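# Push protruding drives into tower server and latch levers

## Task

Find each drive that sticks out of its bay in the tower server and seat it: slide it all the way in so its front is flush with the fronts of the two end drives, then close its lever until it latches (pushing the drive fully home before closing the lever is allowed). The server is loose on the table; tilting it beyond a slight amount fails the job, and at the end none of its feet may hang past a table edge.

## Robot and tools

Robot: two arms. left_arm carries a five-finger left hand and sits on the +y side; right_arm carries a right hand. Calibrated base positions in the scene frame: left_arm (-0.018, +0.341, +0.031) m, right_arm (-0.021, -0.255, +0.019) m, both turned almost not at all about z. A post stands fixed behind the arms.

Frames. Scene frame: origin at table-top height midway between the nominal bases, +x out over the table, +z up, left_arm toward +y (not image left/right). Every hand position, orientation and offset is in that arm's own base frame. The hand point sits 0.05 m in front of the palm and 0.15 m from the wrist face; its +z runs along the straight fingers, +y out of the palm, +x across the palm away from the thumb on the right hand and toward the thumb on the left hand. Fingertips extend 0.06-0.07 m past the point. A wrist bracket on the little-finger side can collide. Reported positions may be a few cm off, and arms often rest 1-5 cm short (usually low) of the command without any contact.

The 28-number row (all in [-1, 1]): left arm dx, dy, dz, rx, ry, rz; left hand thumb_turn, thumb_bend, index, middle, ring, little, force_limit, speed; then the same 14 for the right arm. Pose numbers are offsets, not poses: displacement and rotation vector relative to the arm's Hand target as it stood when the action (or move) began, scaled so 1.0 = 0.6 m or 180 degrees. Every row in an action is measured from that same start, and a repeated offset moves further. Six zeros mean no new pose request. Commanded orientation is clipped to within 40 degrees of the measured one each step. Hand motor numbers are absolute targets: -1 open/straight, +1 closed (thumb_turn +1 puts the thumb opposite the fingers). force_limit maps -1..+1 to about 0..10 N (0..15 N for the two thumb motors); speed rises linearly to full at +0.48. To leave a hand unchanged, resend the last eight numbers actually executed for it (or, if none yet, its hand_measured plus hand_force_limit and hand_speed). For gentle grips close at speed -0.94 or below.

Tools.
execute_actions(actions, cameras): actions is a list of up to 15 tables of up to 15 rows, each row one 1/30 s step; a short table repeats its last row to 15 steps. Images return only for an empty actions list or named cameras.
move(target, speed, blend, blocking, cameras): target is one 28-number row or a list of up to 15; each row's offsets are from the Hand targets at the move's start, not from the prior row. speed is path top speed in m/s (0.002-4.3, default 0.25; rotation limit twice that in rad/s), one value or one per target. blend in m rounds corners; 0 stops at each. Whole move is capped at 10 s. blocking=false returns after about 0.5 s while it runs. Paths ignore obstacles and the other arm; faster moves overshoot and hit harder.
wait(seconds 0-3600), stop(), zoom_image(camera, region [x0,y0,x1,y1] px, max 504x504 of the newest image), show_instructions() for the reference pages, finished_scene(scene 1) ends irreversibly.
Cameras: cam_high, cam_low, cam_left_wrist, cam_right_wrist, each 672x504.

Results: end_effector_position (m) and end_effector_quat_wxyz per arm in its base frame; Hand target (last commanded pose after clipping, the base for next offsets); joint positions, velocities ("within noise" when still), torques (offset, noisy; numbers 3 and 4 wrap at ±28 N m); hand_measured, hand_stopped_by (moving, target, force, stalled, fault), hand_load_n (fingertip load, positive pushing open), hand_force_limit, hand_speed; motor temperatures. A move adds a "move:" line: done, off_target, moving, held or fault, plus limits such as paced (pose clipped) or held (steps withheld). done means at rest within 10 mm and 2 degrees; neither done nor off_target proves contact.

Joint ranges (rad): waist ±2.880, shoulder 0 to 3.142, elbow 0 to 3.019 (straight 2.964), wrist pitch -1.693 to 1.571, wrist yaw ±1.571, wrist roll ±2.094.

Cautions. Push drives and levers slowly and only a little past contact; an arm blocked by something keeps pressing until commanded back past its hand point. Brace or approach gently so the loose server neither tips nor slides toward an edge. Avoid drops, slams, hard hits on fixed or heavy items, and letting anything leave the table. Never let the hands or arms touch each other or close one hand on the other's fingers. Sustained pushing, stretched arms or held loads heat motors: at 85 °C a MOTOR HOT line appears, at 100 °C the arm goes limp for 30-60 s. Passing near an arm's own base can whip its elbow round. Time keeps running while you think; the robot holds its last command meanwhile.

Each tool is called after "Call:" as a command line: name --argument value for each argument, lists and objects as JSON in quotes; but a table of rows of numbers goes row by row, as --pt "numbers of a row", without its own name.

Reference images:

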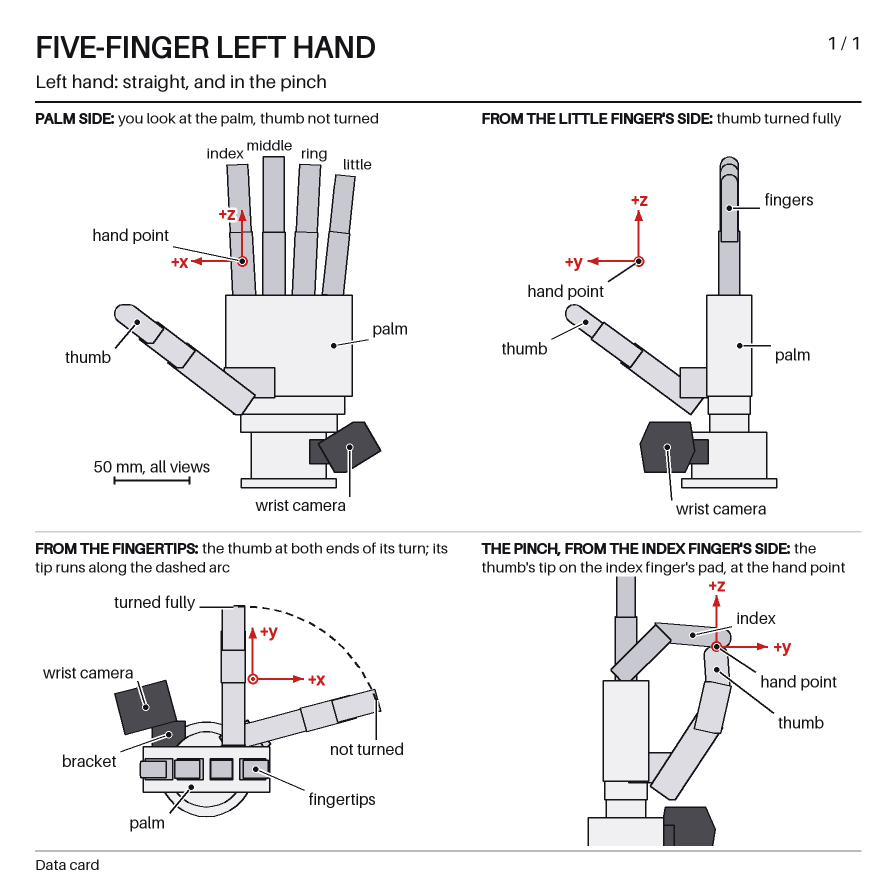

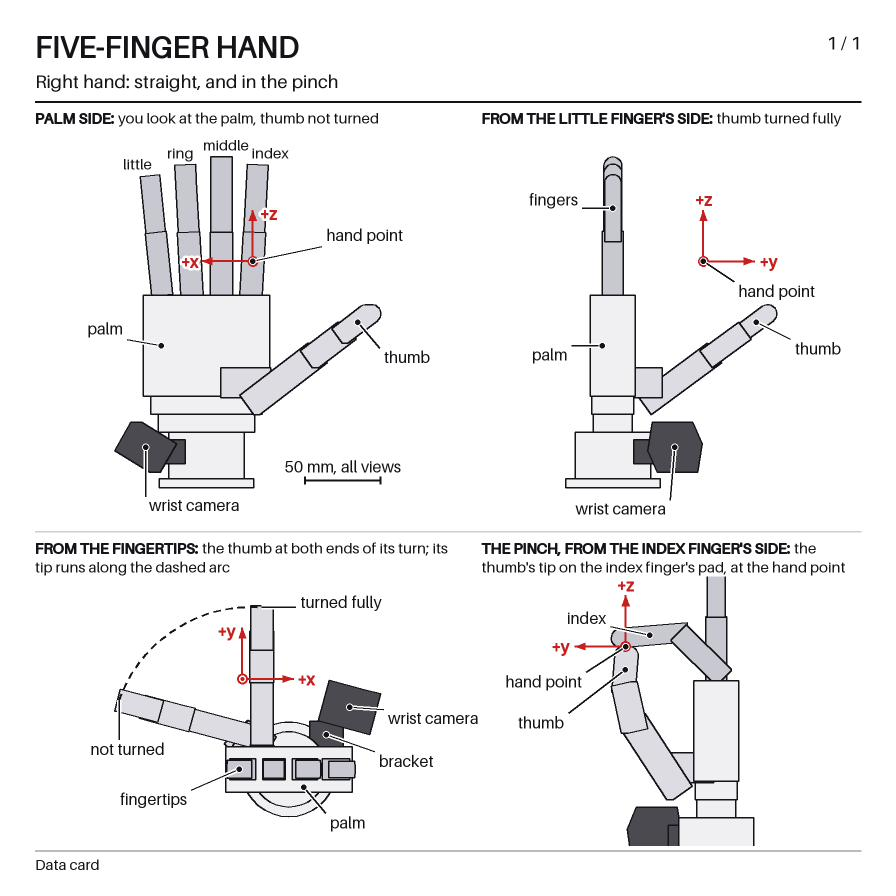

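## Session

Call:
execute_actions --actions '[]'

Scene clock: 0.00 s.
left_arm: end_effector_position=(+0.1688, -0.2921, +0.3126) hand_measured=(-1.000, -1.000, -1.000, -1.000, -1.000, -1.000) hand_load_n=(+0.0, +0.0, +0.0, +0.0, +0.0, +0.0) hand_stopped_by=(target, target, target, target, target, target) hand_force_limit=0.00 hand_speed=-0.80 end_effector_quat_wxyz=(-0.219, -0.218, +0.745, -0.592) | right_arm: end_effector_position=(+0.2839, +0.0222, +0.2028) hand_measured=(-1.000, -1.000, -1.000, -1.000, -1.000, -1.000) hand_load_n=(+0.0, +0.0, +0.0, +0.0, +0.0, +0.0) hand_stopped_by=(target, target, target, target, target, target) hand_force_limit=0.00 hand_speed=-0.80 end_effector_quat_wxyz=(+0.053, +0.959, -0.271, -0.064)
Joint positions: left_arm=[-0.434 0.852 0.744 -0.421 1.155 -0.147] | right_arm=[0.189 1.366 1.211 -1.578 0.039 -0.828]
Joint velocities: within noise
Joint torques (N m): no reading
Motor temperatures (°C): left_arm=[24 27 30 28 29 28] | right_arm=[30 32 30 29 29 28]
Heat: left arm: hottest elbow 30 °C; right arm: hottest shoulder 32 °C.
Hand target: left_arm +0.1721, -0.2936, +0.3238; -0.211, -0.209, +0.744, -0.599 | right_arm +0.2901, +0.0234, +0.2099; +0.048, +0.960, -0.272, -0.052

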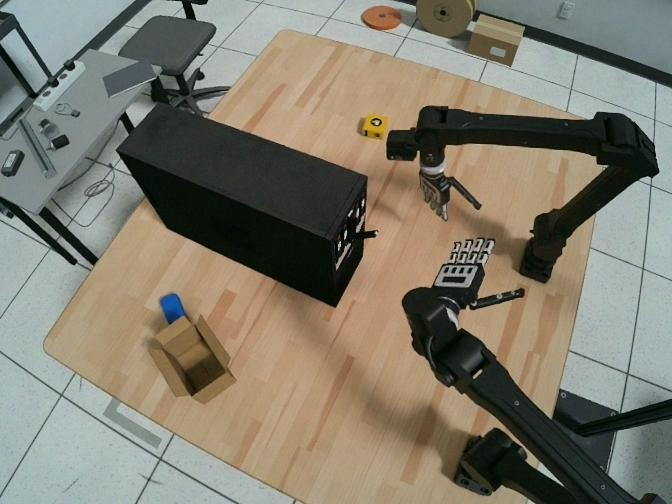

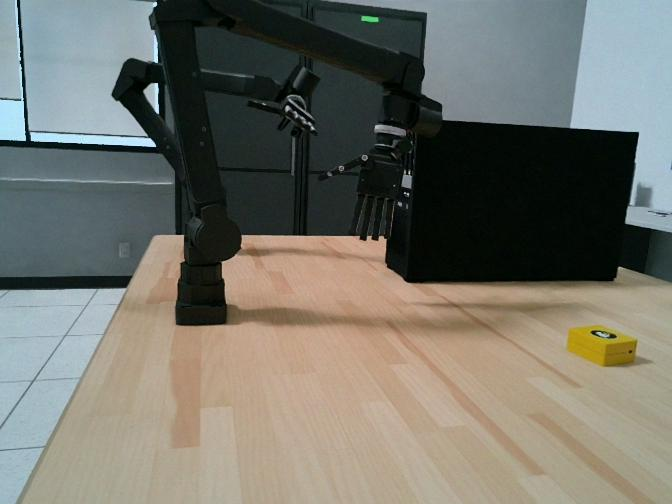

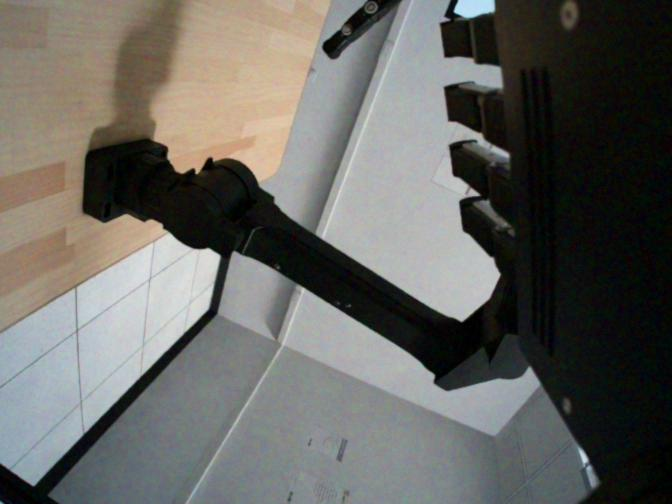

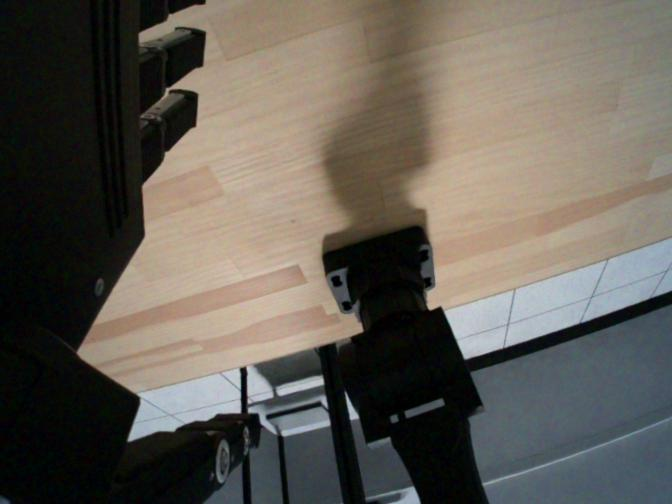

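Call:
zoom_image --camera "cam_high" --region '[290, 150, 430, 310]'

Call:
zoom_image --camera "cam_low" --region '[340, 100, 640, 300]'

Scaled by 3.150 from the camera's image (finer frame: 960x720).

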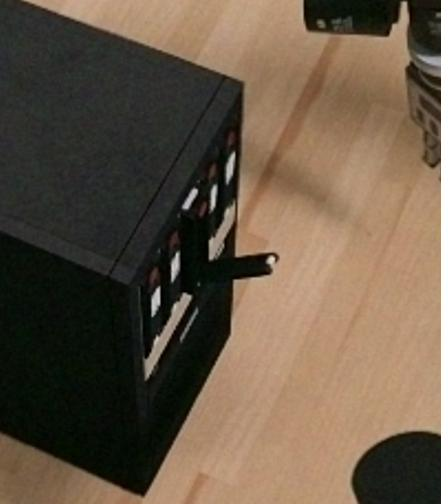

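Scaled by 1.680 from the camera's image (finer frame: 960x720).

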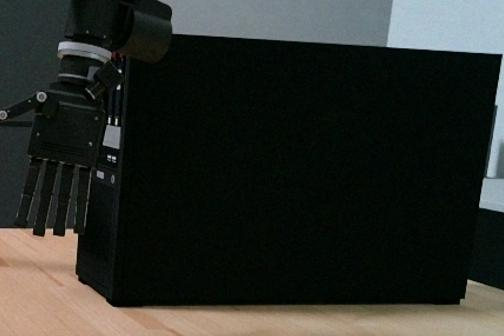

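Call:
move --target '[0.217,0.573,0,0.098,-0.203,0.482,-1,-1,-1,-1,-1,-1,0,-0.8,0,0,0,0,0,0,-1,-1,-1,-1,-1,-1,0,-0.8]'

Call:
move --target '[0,0,0,0,0,0,-1,-1,-1,-1,-1,-1,0,-0.8,0.067,0.1,0.25,0.099,-0.585,-0.397,-1,-1,-1,-1,-1,-1,0,-0.8]' --cameras '["all"]'

Scene clock: 103.03 s.
left_arm: end_effector_position=(+0.3017, +0.0482, +0.3237) hand_measured=(-1.000, -1.000, -1.000, -1.000, -1.000, -1.000) hand_load_n=(+0.0, -0.5, +0.0, +0.0, +0.0, +0.0) hand_stopped_by=(target, target, target, target, target, target) hand_force_limit=0.00 hand_speed=-0.80 end_effector_quat_wxyz=(+0.497, -0.499, +0.505, -0.499) | right_arm: end_effector_position=(+0.2839, +0.0222, +0.2028) hand_measured=(-1.000, -1.000, -1.000, -1.000, -1.000, -1.000) hand_load_n=(+0.0, +0.0, +0.0, +0.0, +0.0, +0.0) hand_stopped_by=(target, target, target, target, target, target) hand_force_limit=0.00 hand_speed=-0.80 end_effector_quat_wxyz=(+0.053, +0.959, -0.271, -0.064)
Joint positions: left_arm=[0.643 0.328 0.511 -0.193 0.652 0.009] | right_arm=[0.189 1.366 1.211 -1.578 0.039 -0.828]
Joint torques (N m): left_arm=[-0.21 1.55 9.2 2.86 -0.17 -0.1] | right_arm=[0.09 -7.94 9.28 0.13 0.09 0.1]
Motor temperatures (°C): left_arm=[24 27 36 28 29 27] | right_arm=[29 33 34 28 29 27]
Heat: left arm: hottest elbow 36 °C; right arm: hottest elbow 34 °C.
Hand target: left_arm +0.3023, +0.0502, +0.3236; +0.500, -0.499, +0.500, -0.500 | right_arm +0.2901, +0.0234, +0.2099; +0.048, +0.960, -0.272, -0.052
Off the commanded pose: left_arm 0.002 m, 1 deg | right_arm 0.009 m, 1 deg.
move: done

Scene clock: 108.87 s.
left_arm: end_effector_position=(+0.3017, +0.0483, +0.3238) hand_measured=(-1.000, -1.000, -1.000, -1.000, -1.000, -1.000) hand_load_n=(+0.0, +0.0, +0.0, +0.0, +0.0, -0.5) hand_stopped_by=(target, target, target, target, target, target) hand_force_limit=0.00 hand_speed=-0.80 end_effector_quat_wxyz=(+0.497, -0.499, +0.505, -0.499) | right_arm: end_effector_position=(+0.3313, +0.0812, +0.3618) hand_measured=(-1.000, -1.000, -1.000, -1.000, -1.000, -1.000) hand_load_n=(+0.0, +0.0, +0.0, +0.0, +0.0, +0.0) hand_stopped_by=(target, target, target, target, target, target) hand_force_limit=0.00 hand_speed=-0.80 end_effector_quat_wxyz=(+0.321, -0.324, +0.635, -0.624)
Joint positions: left_arm=[0.643 0.328 0.511 -0.193 0.652 0.009] | right_arm=[0.826 0.697 0.722 -0.16 1.45 0.139]
Joint torques (N m): left_arm=[-0.21 1.55 9.24 2.91 -0.17 -0.15] | right_arm=[0.67 -0.73 8.17 2.54 0.24 -0.02]
Heat: left arm: hottest elbow 36 °C; right arm: hottest elbow 34 °C.
Hand target: left_arm +0.3023, +0.0503, +0.3237; +0.500, -0.499, +0.500, -0.500 | right_arm +0.3303, +0.0834, +0.3599; +0.326, -0.325, +0.628, -0.628
Off the commanded pose: left_arm 0.002 m, 1 deg | right_arm 0.003 m, 1 deg.
move: done

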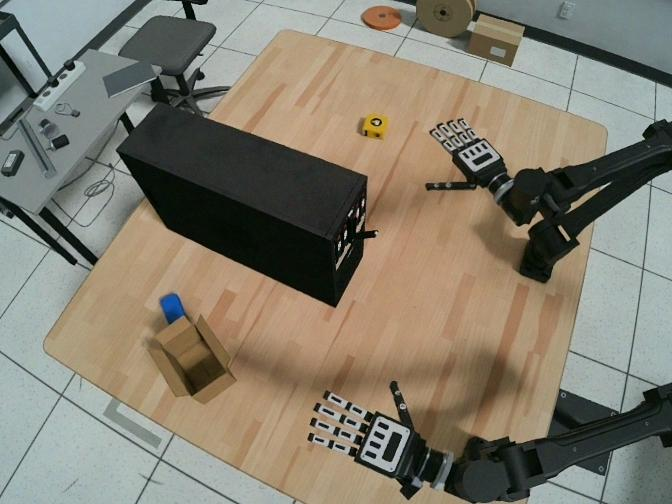

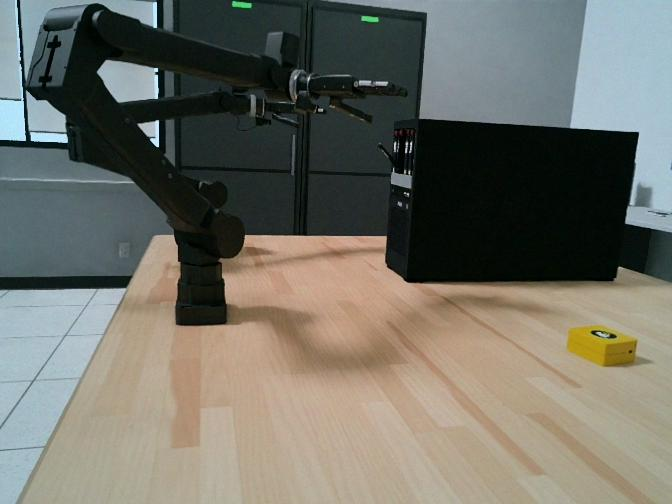

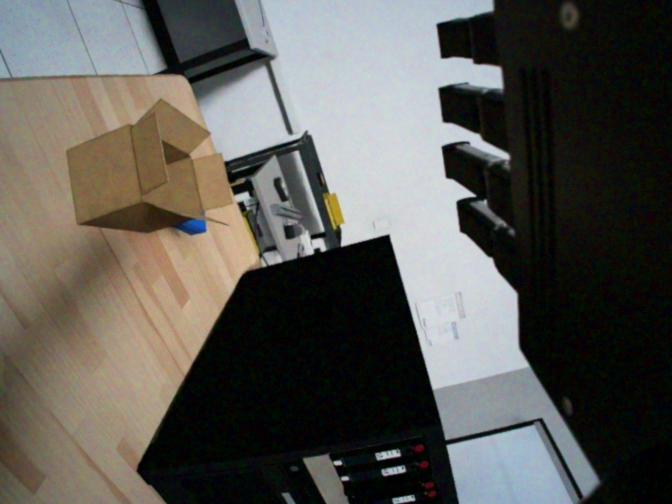

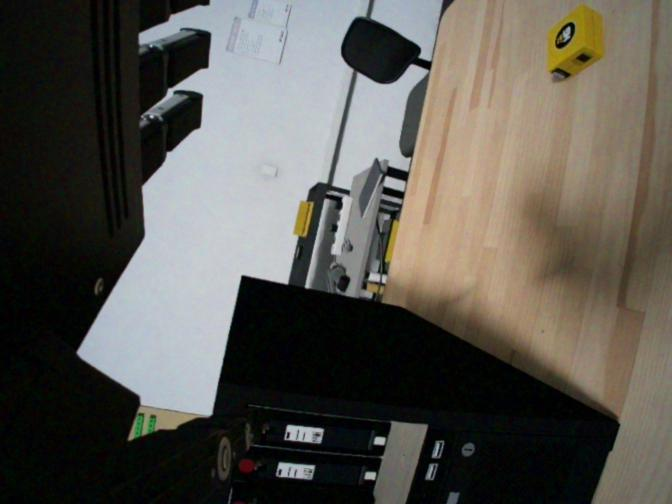

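Call:
move --target '[0,0,0,0,0,0,-1,-1,-1,-1,-1,-1,0,-0.8,-0.05,0.2,-0.06,0,0,0.11,-1,-1,-1,-1,-1,-1,0,-0.8]' --cameras '["all"]'

Scene clock: 123.43 s.
left_arm: end_effector_position=(+0.3017, +0.0483, +0.3238) hand_measured=(-1.000, -1.000, -1.000, -1.000, -1.000, -1.000) hand_load_n=(+0.0, +0.0, +0.5, +0.0, +0.0, +0.0) hand_stopped_by=(target, target, target, target, target, target) hand_force_limit=0.00 hand_speed=-0.80 end_effector_quat_wxyz=(+0.497, -0.499, +0.505, -0.499) | right_arm: end_effector_position=(+0.3016, +0.1997, +0.3283) hand_measured=(-1.000, -1.000, -1.000, -1.000, -1.000, -1.000) hand_load_n=(-0.5, +0.0, +0.0, -0.5, +0.0, +0.0) hand_stopped_by=(target, target, target, target, target, target) hand_force_limit=0.00 hand_speed=-0.80 end_effector_quat_wxyz=(+0.428, -0.423, +0.568, -0.561)
Joint positions: left_arm=[0.643 0.328 0.511 -0.193 0.652 0.009] | right_arm=[1.127 0.76 0.627 0.116 1.407 0.029]
Joint torques (N m): left_arm=[-0.32 1.38 9.25 2.91 -0.17 -0.15] | right_arm=[0.67 -0.67 8.09 2.56 -0.01 -0.01]
Heat: left arm: hottest elbow 35 °C; right arm: hottest elbow 34 °C.
Hand target: left_arm +0.3023, +0.0503, +0.3237; +0.500, -0.499, +0.500, -0.500 | right_arm +0.3003, +0.2034, +0.3239; +0.429, -0.428, +0.562, -0.562
Off the commanded pose: left_arm 0.002 m, 1 deg | right_arm 0.006 m, 1 deg.
move: done

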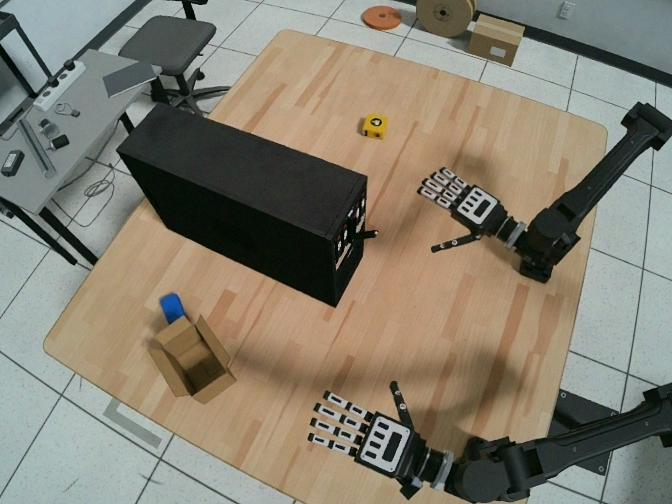

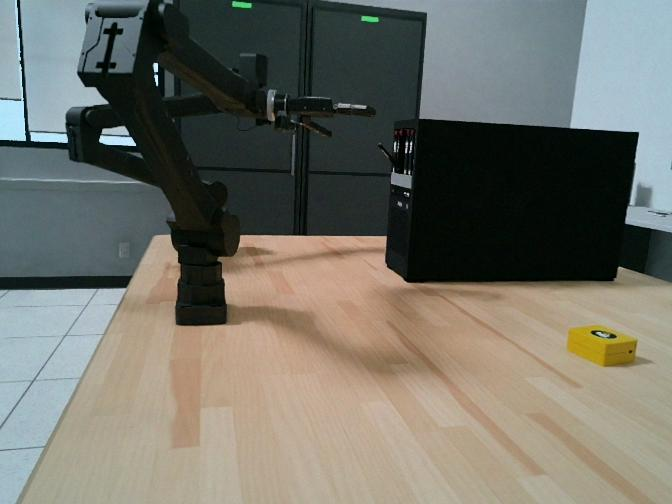

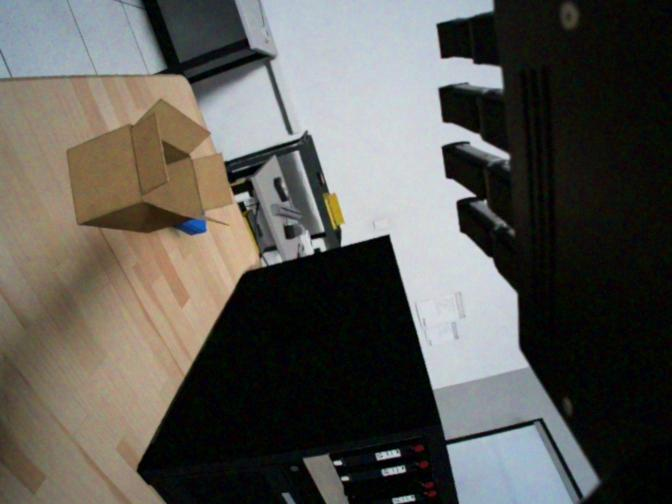

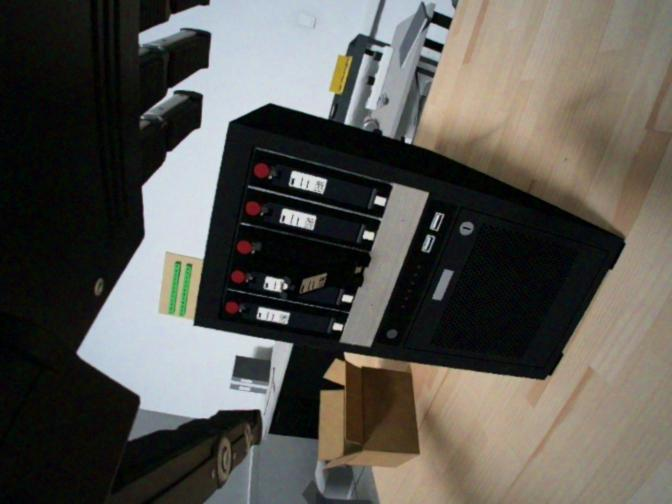

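Great view.

Call:
zoom_image --camera "cam_right_wrist" --region '[190, 120, 430, 370]'

Scaled by 2.016 from the camera's image (finer frame: 960x720).

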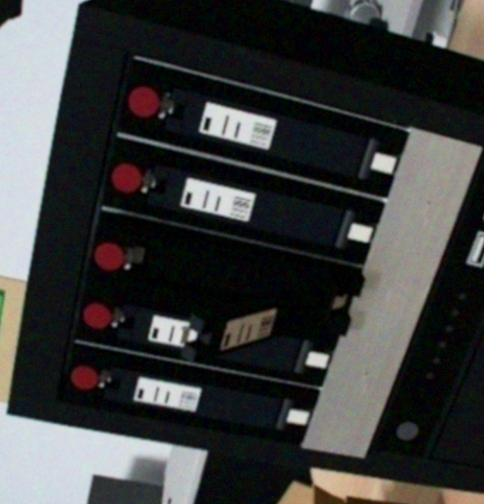

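Call:
zoom_image --camera "cam_low" --region '[360, 110, 440, 200]'

Call:
zoom_image --camera "cam_high" --region '[325, 165, 395, 265]'

Call:
zoom_image --camera "cam_right_wrist" --region '[225, 140, 385, 350]'

Call:
zoom_image --camera "cam_left_wrist" --region '[280, 400, 480, 504]'

Scaled by 5.600 from the camera's image (finer frame: 960x720).

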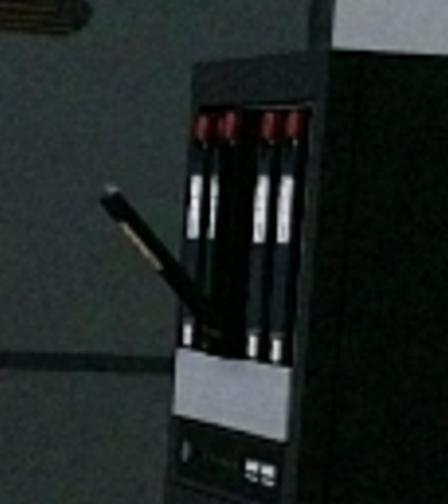

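Scaled by 5.040 from the camera's image (finer frame: 960x720).

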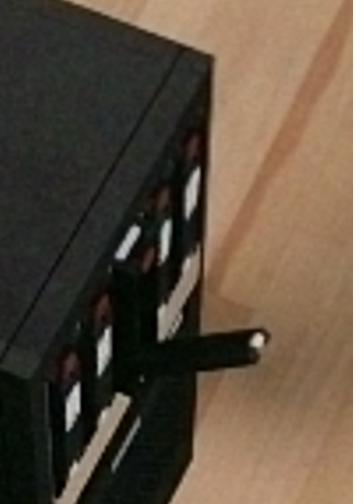

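Scaled by 2.400 from the camera's image (finer frame: 960x720).

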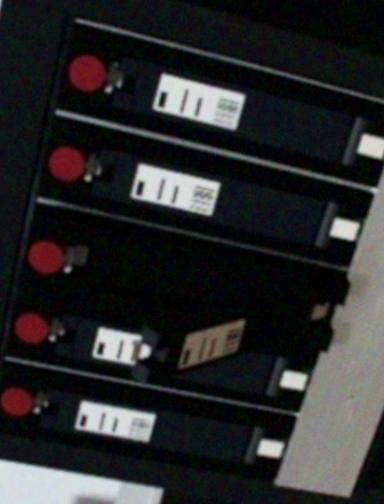

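Scaled by 2.520 from the camera's image (finer frame: 960x720).

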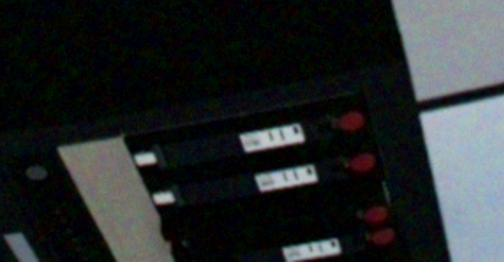

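Call:
move --target '[0,0,0,0,0,0,-1,-1,-1,-1,-1,-1,0,-0.8,0.016,0.166,-0.0815,0,0,0.0867,-1,-1,-1,0.95,0.95,0.95,0,-0.5]' --cameras '["all"]'

Scene clock: 291.33 s.
left_arm: end_effector_position=(+0.3017, +0.0483, +0.3238) hand_measured=(-1.000, -1.000, -1.000, -1.000, -1.000, -1.000) hand_load_n=(+0.0, +0.0, +0.0, +0.0, +0.0, +0.0) hand_stopped_by=(target, target, target, target, target, target) hand_force_limit=0.00 hand_speed=-0.80 end_effector_quat_wxyz=(+0.497, -0.499, +0.505, -0.499) | right_arm: end_effector_position=(+0.3113, +0.3013, +0.2792) hand_measured=(-1.000, -1.000, -1.000, +0.950, +0.950, +0.950) hand_load_n=(+0.0, +0.0, -0.5, +0.0, +0.0, +0.0) hand_stopped_by=(target, target, target, target, target, target) hand_force_limit=0.00 hand_speed=-0.50 end_effector_quat_wxyz=(+0.502, -0.497, +0.504, -0.498)
Joint positions: left_arm=[0.643 0.328 0.511 -0.193 0.652 0.009] | right_arm=[1.164 0.977 0.594 0.38 1.167 0.014]
Joint torques (N m): left_arm=[-0.26 1.44 9.26 2.88 -0.16 -0.15] | right_arm=[0.38 -2.84 7.68 2.8 -0.05 -0.02]
Heat: left arm: hottest elbow 35 °C; right arm: hottest elbow 34 °C.
Hand target: left_arm +0.3023, +0.0503, +0.3237; +0.500, -0.499, +0.500, -0.500 | right_arm +0.3099, +0.3030, +0.2749; +0.501, -0.501, +0.499, -0.499
Off the commanded pose: left_arm 0.002 m, 1 deg | right_arm 0.005 m, 1 deg.
move: done

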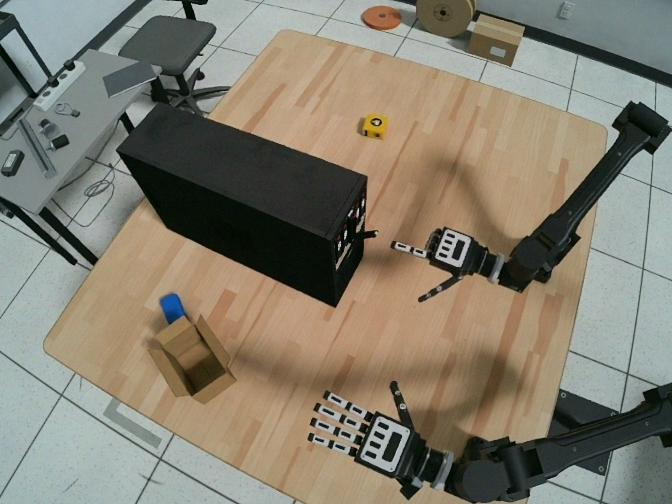

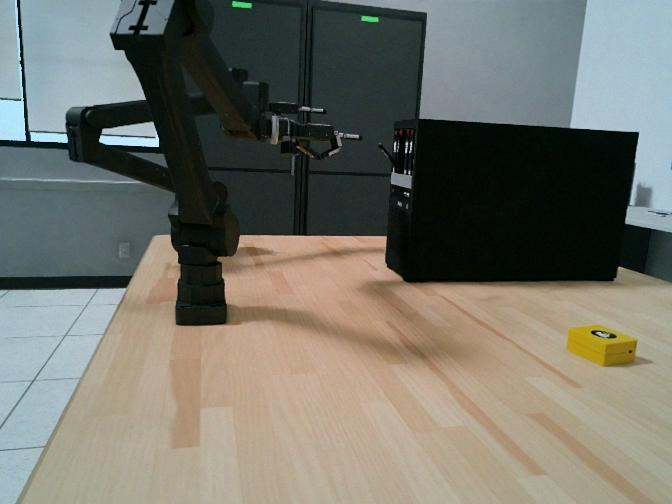

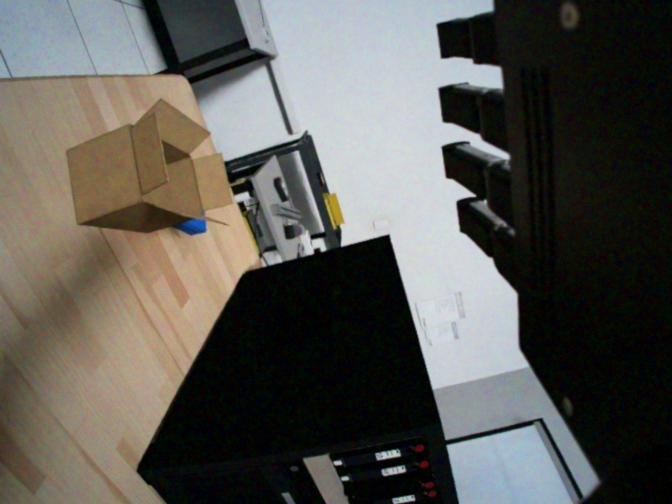

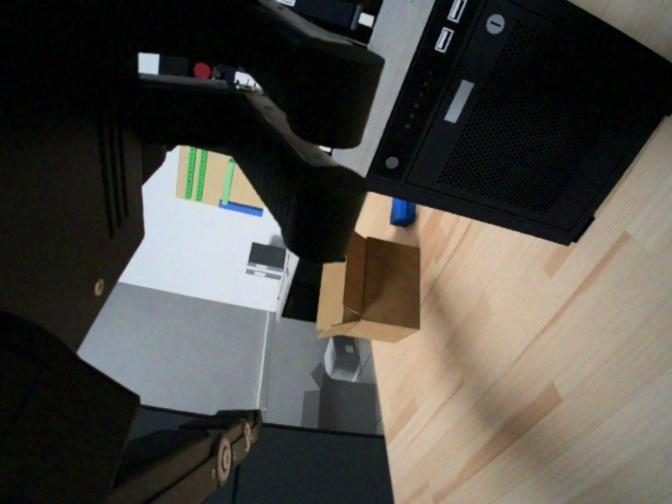

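Call:
move --target '[0.073,-0.217,-0.006,0,0,-0.111,-1,-1,-1,-1,-1,-1,0,-0.8,0,0,0,0,0,0,1,-1,-1,0.95,0.95,0.95,0,-0.5]' --cameras '["all"]'

Scene clock: 310.47 s.
left_arm: end_effector_position=(+0.3437, -0.0774, +0.3129) hand_measured=(-1.000, -1.000, -1.000, -1.000, -1.000, -1.000) hand_load_n=(+0.0, +0.0, +0.0, +0.0, +0.0, +0.0) hand_stopped_by=(target, target, target, target, target, target) hand_force_limit=0.00 hand_speed=-0.80 end_effector_quat_wxyz=(+0.404, -0.410, +0.583, -0.574) | right_arm: end_effector_position=(+0.3113, +0.3013, +0.2792) hand_measured=(+1.000, -1.000, -1.000, +0.950, +0.950, +0.950) hand_load_n=(+0.0, +0.0, +0.0, +0.0, +0.0, +0.0) hand_stopped_by=(target, target, target, target, target, target) hand_force_limit=0.00 hand_speed=-0.50 end_effector_quat_wxyz=(+0.501, -0.497, +0.503, -0.498)
Joint positions: left_arm=[0.1 0.48 0.511 -0.049 0.445 0.008] | right_arm=[1.164 0.977 0.594 0.38 1.167 0.012]
Joint torques (N m): left_arm=[-1.44 0.79 10.81 3.03 -0.17 -0.13] | right_arm=[0.44 -2.78 7.65 2.8 -0.04 -0.03]
Heat: left arm: hottest elbow 35 °C; right arm: hottest elbow 34 °C.
Hand target: left_arm +0.3461, -0.0800, +0.3201; +0.406, -0.405, +0.579, -0.580 | right_arm +0.3099, +0.3030, +0.2749; +0.501, -0.501, +0.499, -0.499
Off the commanded pose: left_arm 0.008 m, 1 deg | right_arm 0.005 m, 1 deg.
move: done

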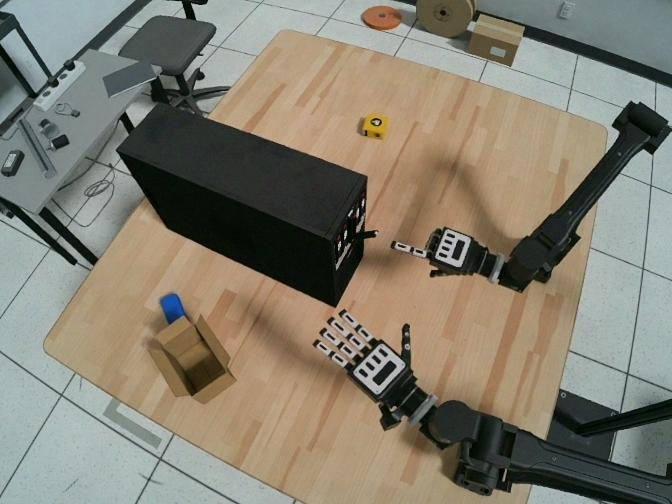

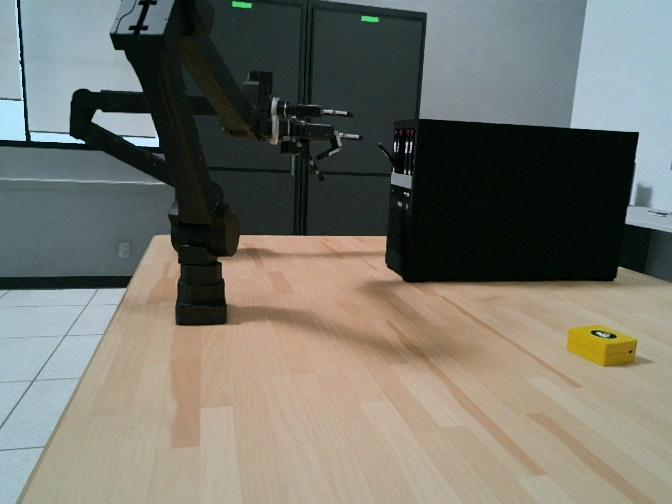

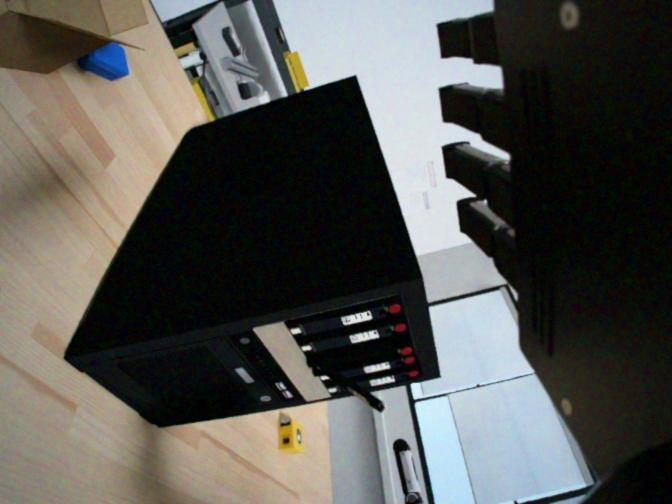

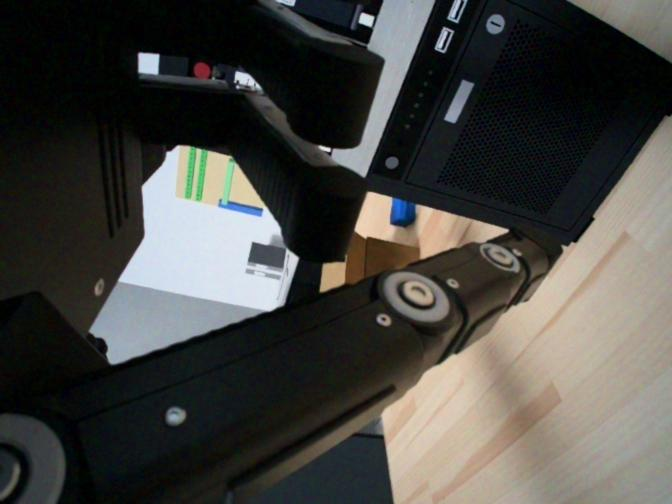

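Call:
zoom_image --camera "cam_left_wrist" --region '[250, 270, 450, 430]'

Scaled by 2.520 from the camera's image (finer frame: 960x720).

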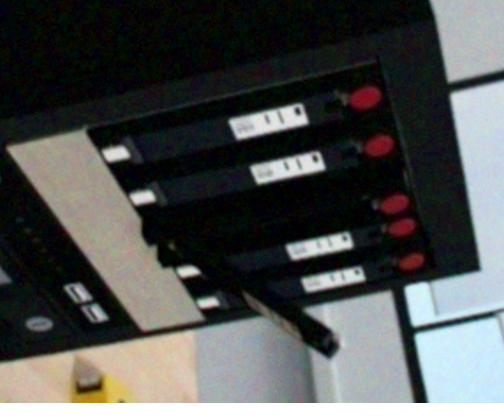

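Call:
move --target '[0,0,0,0,0,-0.067,-1,-1,-1,-1,-1,-1,0,-0.8,0.1,0.003,-0.004,0,0,0,1,-1,-1,0.95,0.95,0.95,0,-0.5]' --speed 0.06 --cameras '["all"]'

Call:
zoom_image --camera "cam_left_wrist" --region '[250, 200, 450, 360]'

Scene clock: 336.73 s.
left_arm: end_effector_position=(+0.3398, -0.0839, +0.2985) hand_measured=(-1.000, -1.000, -1.000, -1.000, -1.000, -1.000) hand_load_n=(+0.0, +0.0, +0.0, +0.0, +0.0, +0.0) hand_stopped_by=(target, target, target, target, target, target) hand_force_limit=0.00 hand_speed=-0.80 end_effector_quat_wxyz=(+0.327, -0.353, +0.625, -0.614) | right_arm: end_effector_position=(+0.3594, +0.2963, +0.2479) hand_measured=(+1.000, -1.000, -1.000, +0.950, +0.950, +0.950) hand_load_n=(+0.0, +0.0, +0.0, +0.0, +0.0, +0.0) hand_stopped_by=(target, target, target, target, target, target) hand_force_limit=0.00 hand_speed=-0.50 end_effector_quat_wxyz=(+0.486, -0.519, +0.496, -0.499)
Joint positions: left_arm=[0.237 0.593 0.511 0.038 0.805 0.008] | right_arm=[1.01 1.075 0.594 0.425 1 0.012]
Joint torques (N m): left_arm=[0.15 -0.21 13 2.81 0.08 -0.14] | right_arm=[-0.62 -3.84 11.81 2.96 0 -0.04]
Heat: left arm: hottest elbow 35 °C; right arm: hottest elbow 34 °C.
Hand target: left_arm +0.3461, -0.0800, +0.3201; +0.343, -0.342, +0.618, -0.619 | right_arm +0.3699, +0.3047, +0.2726; +0.501, -0.501, +0.499, -0.499
Off the commanded pose: left_arm 0.023 m, 2 deg | right_arm 0.028 m, 3 deg.
move: off_target (left_arm, right_arm)

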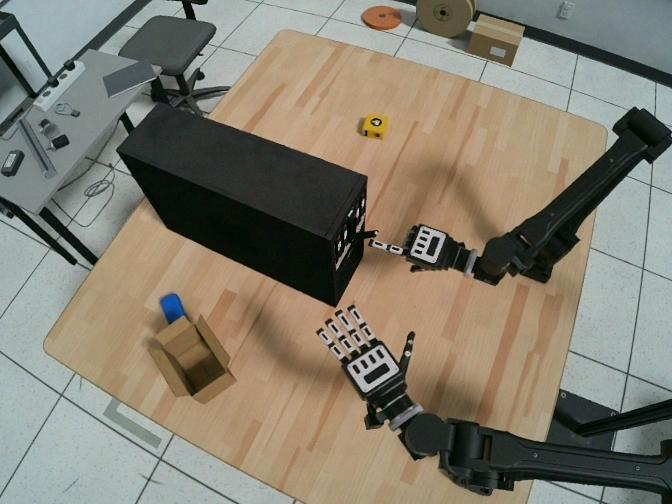

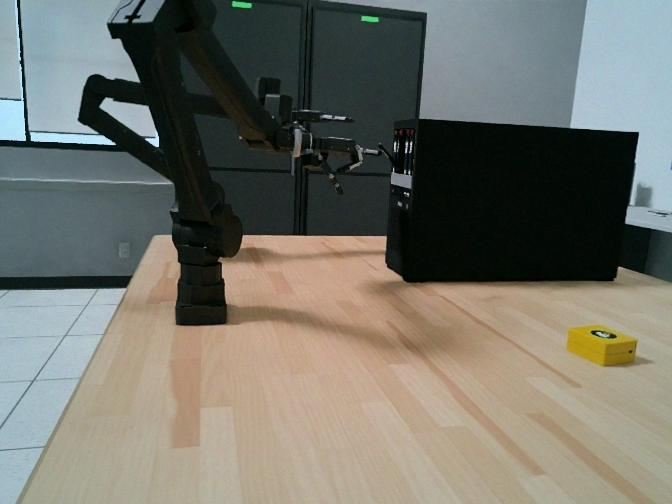

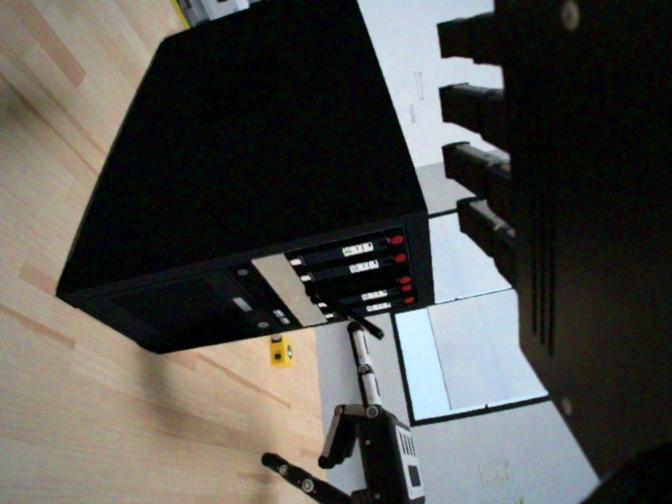

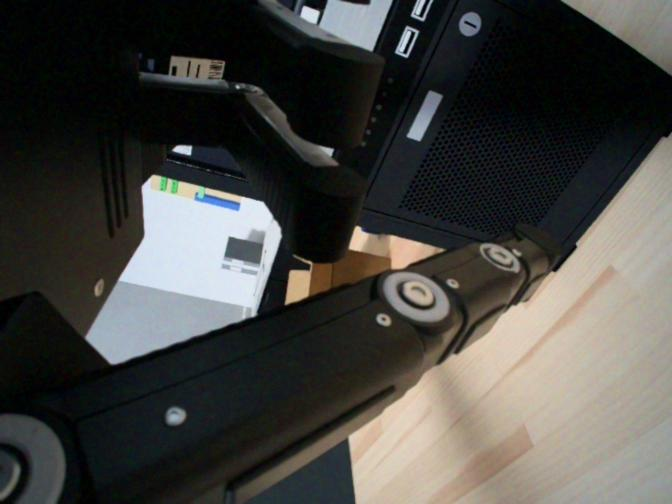

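Scaled by 2.520 from the camera's image (finer frame: 960x720).

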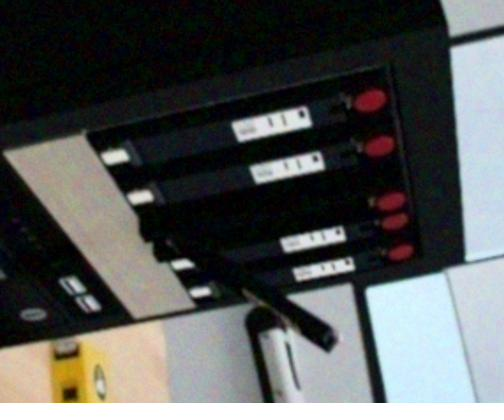

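Call:
move --target '[0,0,0,0,0,0,-1,-1,-1,-1,-1,-1,0,-0.8,-0.08,0,0.03,0,0,0,1,-1,-1,0.95,0.95,0.95,0,-0.5]' --speed 0.1 --cameras '["cam_left_wrist"]'

Call:
zoom_image --camera "cam_left_wrist" --region '[250, 200, 450, 360]'

Scene clock: 397.27 s.
left_arm: end_effector_position=(+0.3398, -0.0840, +0.2986) hand_measured=(-1.000, -1.000, -1.000, -1.000, -1.000, -1.000) hand_load_n=(+0.0, +0.0, +0.0, +0.0, +0.0, +0.0) hand_stopped_by=(target, target, target, target, target, target) hand_force_limit=0.00 hand_speed=-0.80 end_effector_quat_wxyz=(+0.327, -0.353, +0.625, -0.615) | right_arm: end_effector_position=(+0.3221, +0.2983, +0.2703) hand_measured=(+1.000, -1.000, -1.000, +0.950, +0.950, +0.950) hand_load_n=(+0.0, +0.0, +0.0, +0.0, +0.5, +0.0) hand_stopped_by=(target, target, target, target, target, target) hand_force_limit=0.00 hand_speed=-0.50 end_effector_quat_wxyz=(+0.491, -0.508, +0.499, -0.501)
Joint positions: left_arm=[0.237 0.593 0.511 0.038 0.805 0.008] | right_arm=[1.126 0.994 0.594 0.366 1.127 0.012]
Joint torques (N m): left_arm=[0.26 -0.15 12.98 2.8 0.07 -0.15] | right_arm=[0.62 -4.13 11.17 1.65 0.2 -0.03]
Heat: left arm: hottest elbow 38 °C; right arm: hottest elbow 37 °C.
Hand target: left_arm +0.3460, -0.0800, +0.3201; +0.343, -0.342, +0.618, -0.619 | right_arm +0.3219, +0.3048, +0.2905; +0.501, -0.501, +0.499, -0.499
Off the commanded pose: left_arm 0.023 m, 2 deg | right_arm 0.021 m, 1 deg.
move: off_target (right_arm)

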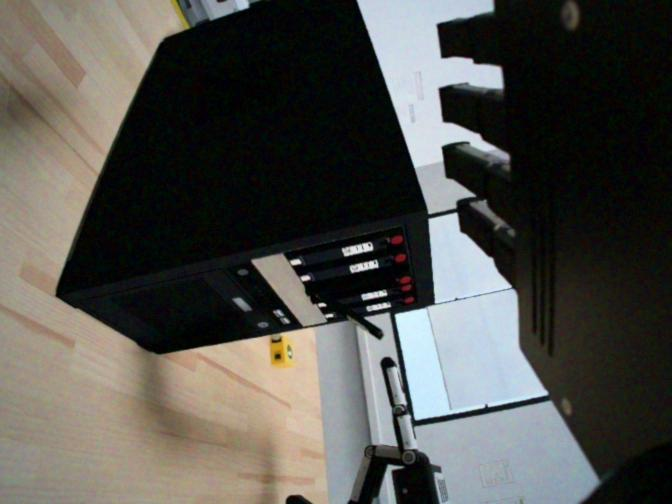

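Scaled by 2.520 from the camera's image (finer frame: 960x720).

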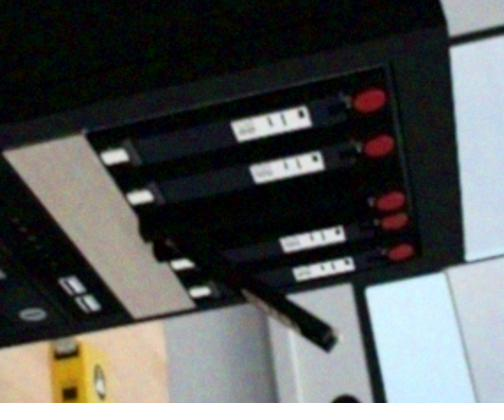

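Call:
move --target '[0,0,0,0,0,0,-1,-1,-1,-1,-1,-1,0,-0.8,-0.01,0.004,0.04,0,0,0,1,-1,-1,0.95,0.95,0.95,0,-0.5]' --speed 0.1 --cameras '["cam_left_wrist"]'

Scene clock: 420.57 s.
left_arm: end_effector_position=(+0.3398, -0.0840, +0.2986) hand_measured=(-1.000, -1.000, -1.000, -1.000, -1.000, -1.000) hand_load_n=(+0.0, +0.0, +0.0, +0.0, +0.0, +0.0) hand_stopped_by=(target, target, target, target, target, target) hand_force_limit=0.00 hand_speed=-0.80 end_effector_quat_wxyz=(+0.327, -0.353, +0.625, -0.615) | right_arm: end_effector_position=(+0.3143, +0.2967, +0.2831) hand_measured=(+1.000, -1.000, -1.000, +0.950, +0.950, +0.950) hand_load_n=(+0.0, +0.5, +0.0, +0.0, +0.0, +0.0) hand_stopped_by=(target, target, target, target, target, target) hand_force_limit=0.00 hand_speed=-0.50 end_effector_quat_wxyz=(+0.484, -0.515, +0.496, -0.505)
Joint positions: left_arm=[0.237 0.593 0.511 0.038 0.805 0.008] | right_arm=[1.148 0.961 0.621 0.289 1.149 0.007]
Joint torques (N m): left_arm=[0.21 -0.15 13 2.81 0.08 -0.14] | right_arm=[0.67 -3.78 13.11 1.61 0.21 -0.01]
Heat: left arm: hottest elbow 38 °C; right arm: hottest elbow 38 °C.
Hand target: left_arm +0.3460, -0.0800, +0.3201; +0.343, -0.342, +0.618, -0.619 | right_arm +0.3159, +0.3072, +0.3146; +0.501, -0.501, +0.499, -0.499
Off the commanded pose: left_arm 0.023 m, 2 deg | right_arm 0.033 m, 3 deg.
move: off_target (right_arm)

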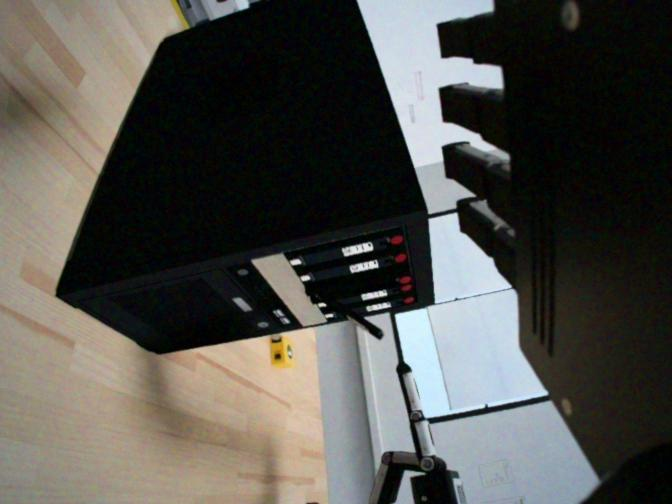

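Call:
move --target '[0,0,0,0,0,0,-1,-1,-1,-1,-1,-1,0,-0.8,0.05,0,0.015,0,0,0,1,-1,-1,0.95,0.95,0.95,0,-0.5]' --speed 0.06 --cameras '["cam_left_wrist"]'

Call:
zoom_image --camera "cam_left_wrist" --region '[290, 220, 450, 380]'

Scene clock: 431.57 s.
left_arm: end_effector_position=(+0.3398, -0.0840, +0.2986) hand_measured=(-1.000, -1.000, -1.000, -1.000, -1.000, -1.000) hand_load_n=(+0.0, +0.0, +0.0, +0.0, +0.0, +0.0) hand_stopped_by=(target, target, target, target, target, target) hand_force_limit=0.00 hand_speed=-0.80 end_effector_quat_wxyz=(+0.327, -0.353, +0.625, -0.615) | right_arm: end_effector_position=(+0.3367, +0.2994, +0.2953) hand_measured=(+1.000, -1.000, -1.000, +0.950, +0.950, +0.950) hand_load_n=(+0.0, +0.0, +0.0, +0.0, +0.0, +0.0) hand_stopped_by=(target, target, target, target, target, target) hand_force_limit=0.00 hand_speed=-0.50 end_effector_quat_wxyz=(+0.491, -0.515, +0.495, -0.500)
Joint positions: left_arm=[0.237 0.593 0.511 0.038 0.805 0.008] | right_arm=[1.08 0.981 0.662 0.279 1.069 0.007]
Joint torques (N m): left_arm=[0.21 -0.32 13.03 2.78 0.08 -0.14] | right_arm=[-0.62 -3.08 13.39 1.66 -0.01 -0.01]
Heat: left arm: hottest elbow 39 °C; right arm: hottest elbow 38 °C.
Hand target: left_arm +0.3460, -0.0800, +0.3201; +0.343, -0.342, +0.618, -0.619 | right_arm +0.3459, +0.3072, +0.3234; +0.501, -0.501, +0.499, -0.499
Off the commanded pose: left_arm 0.023 m, 2 deg | right_arm 0.031 m, 2 deg.
move: off_target (right_arm)

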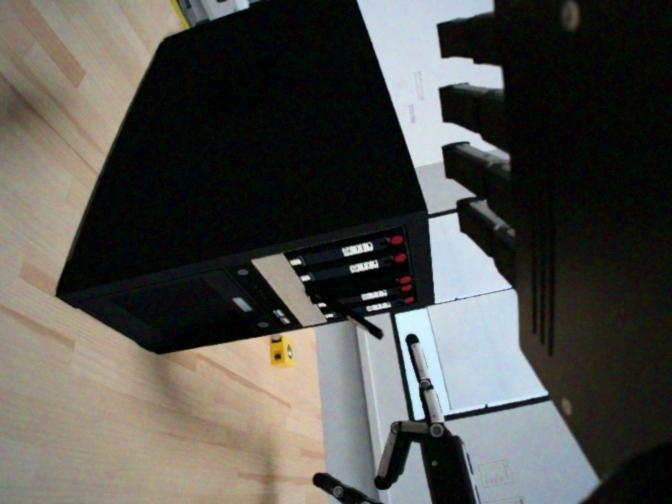

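Scaled by 3.150 from the camera's image (finer frame: 960x720).

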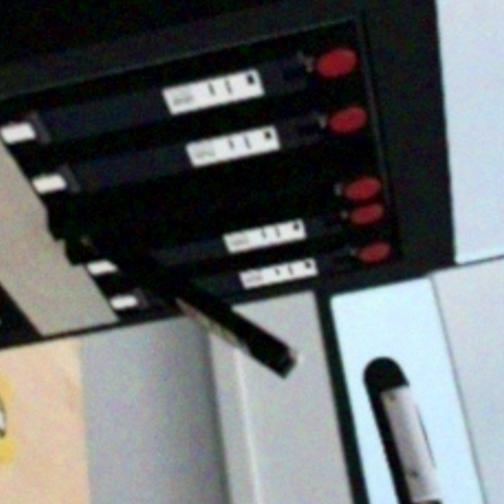

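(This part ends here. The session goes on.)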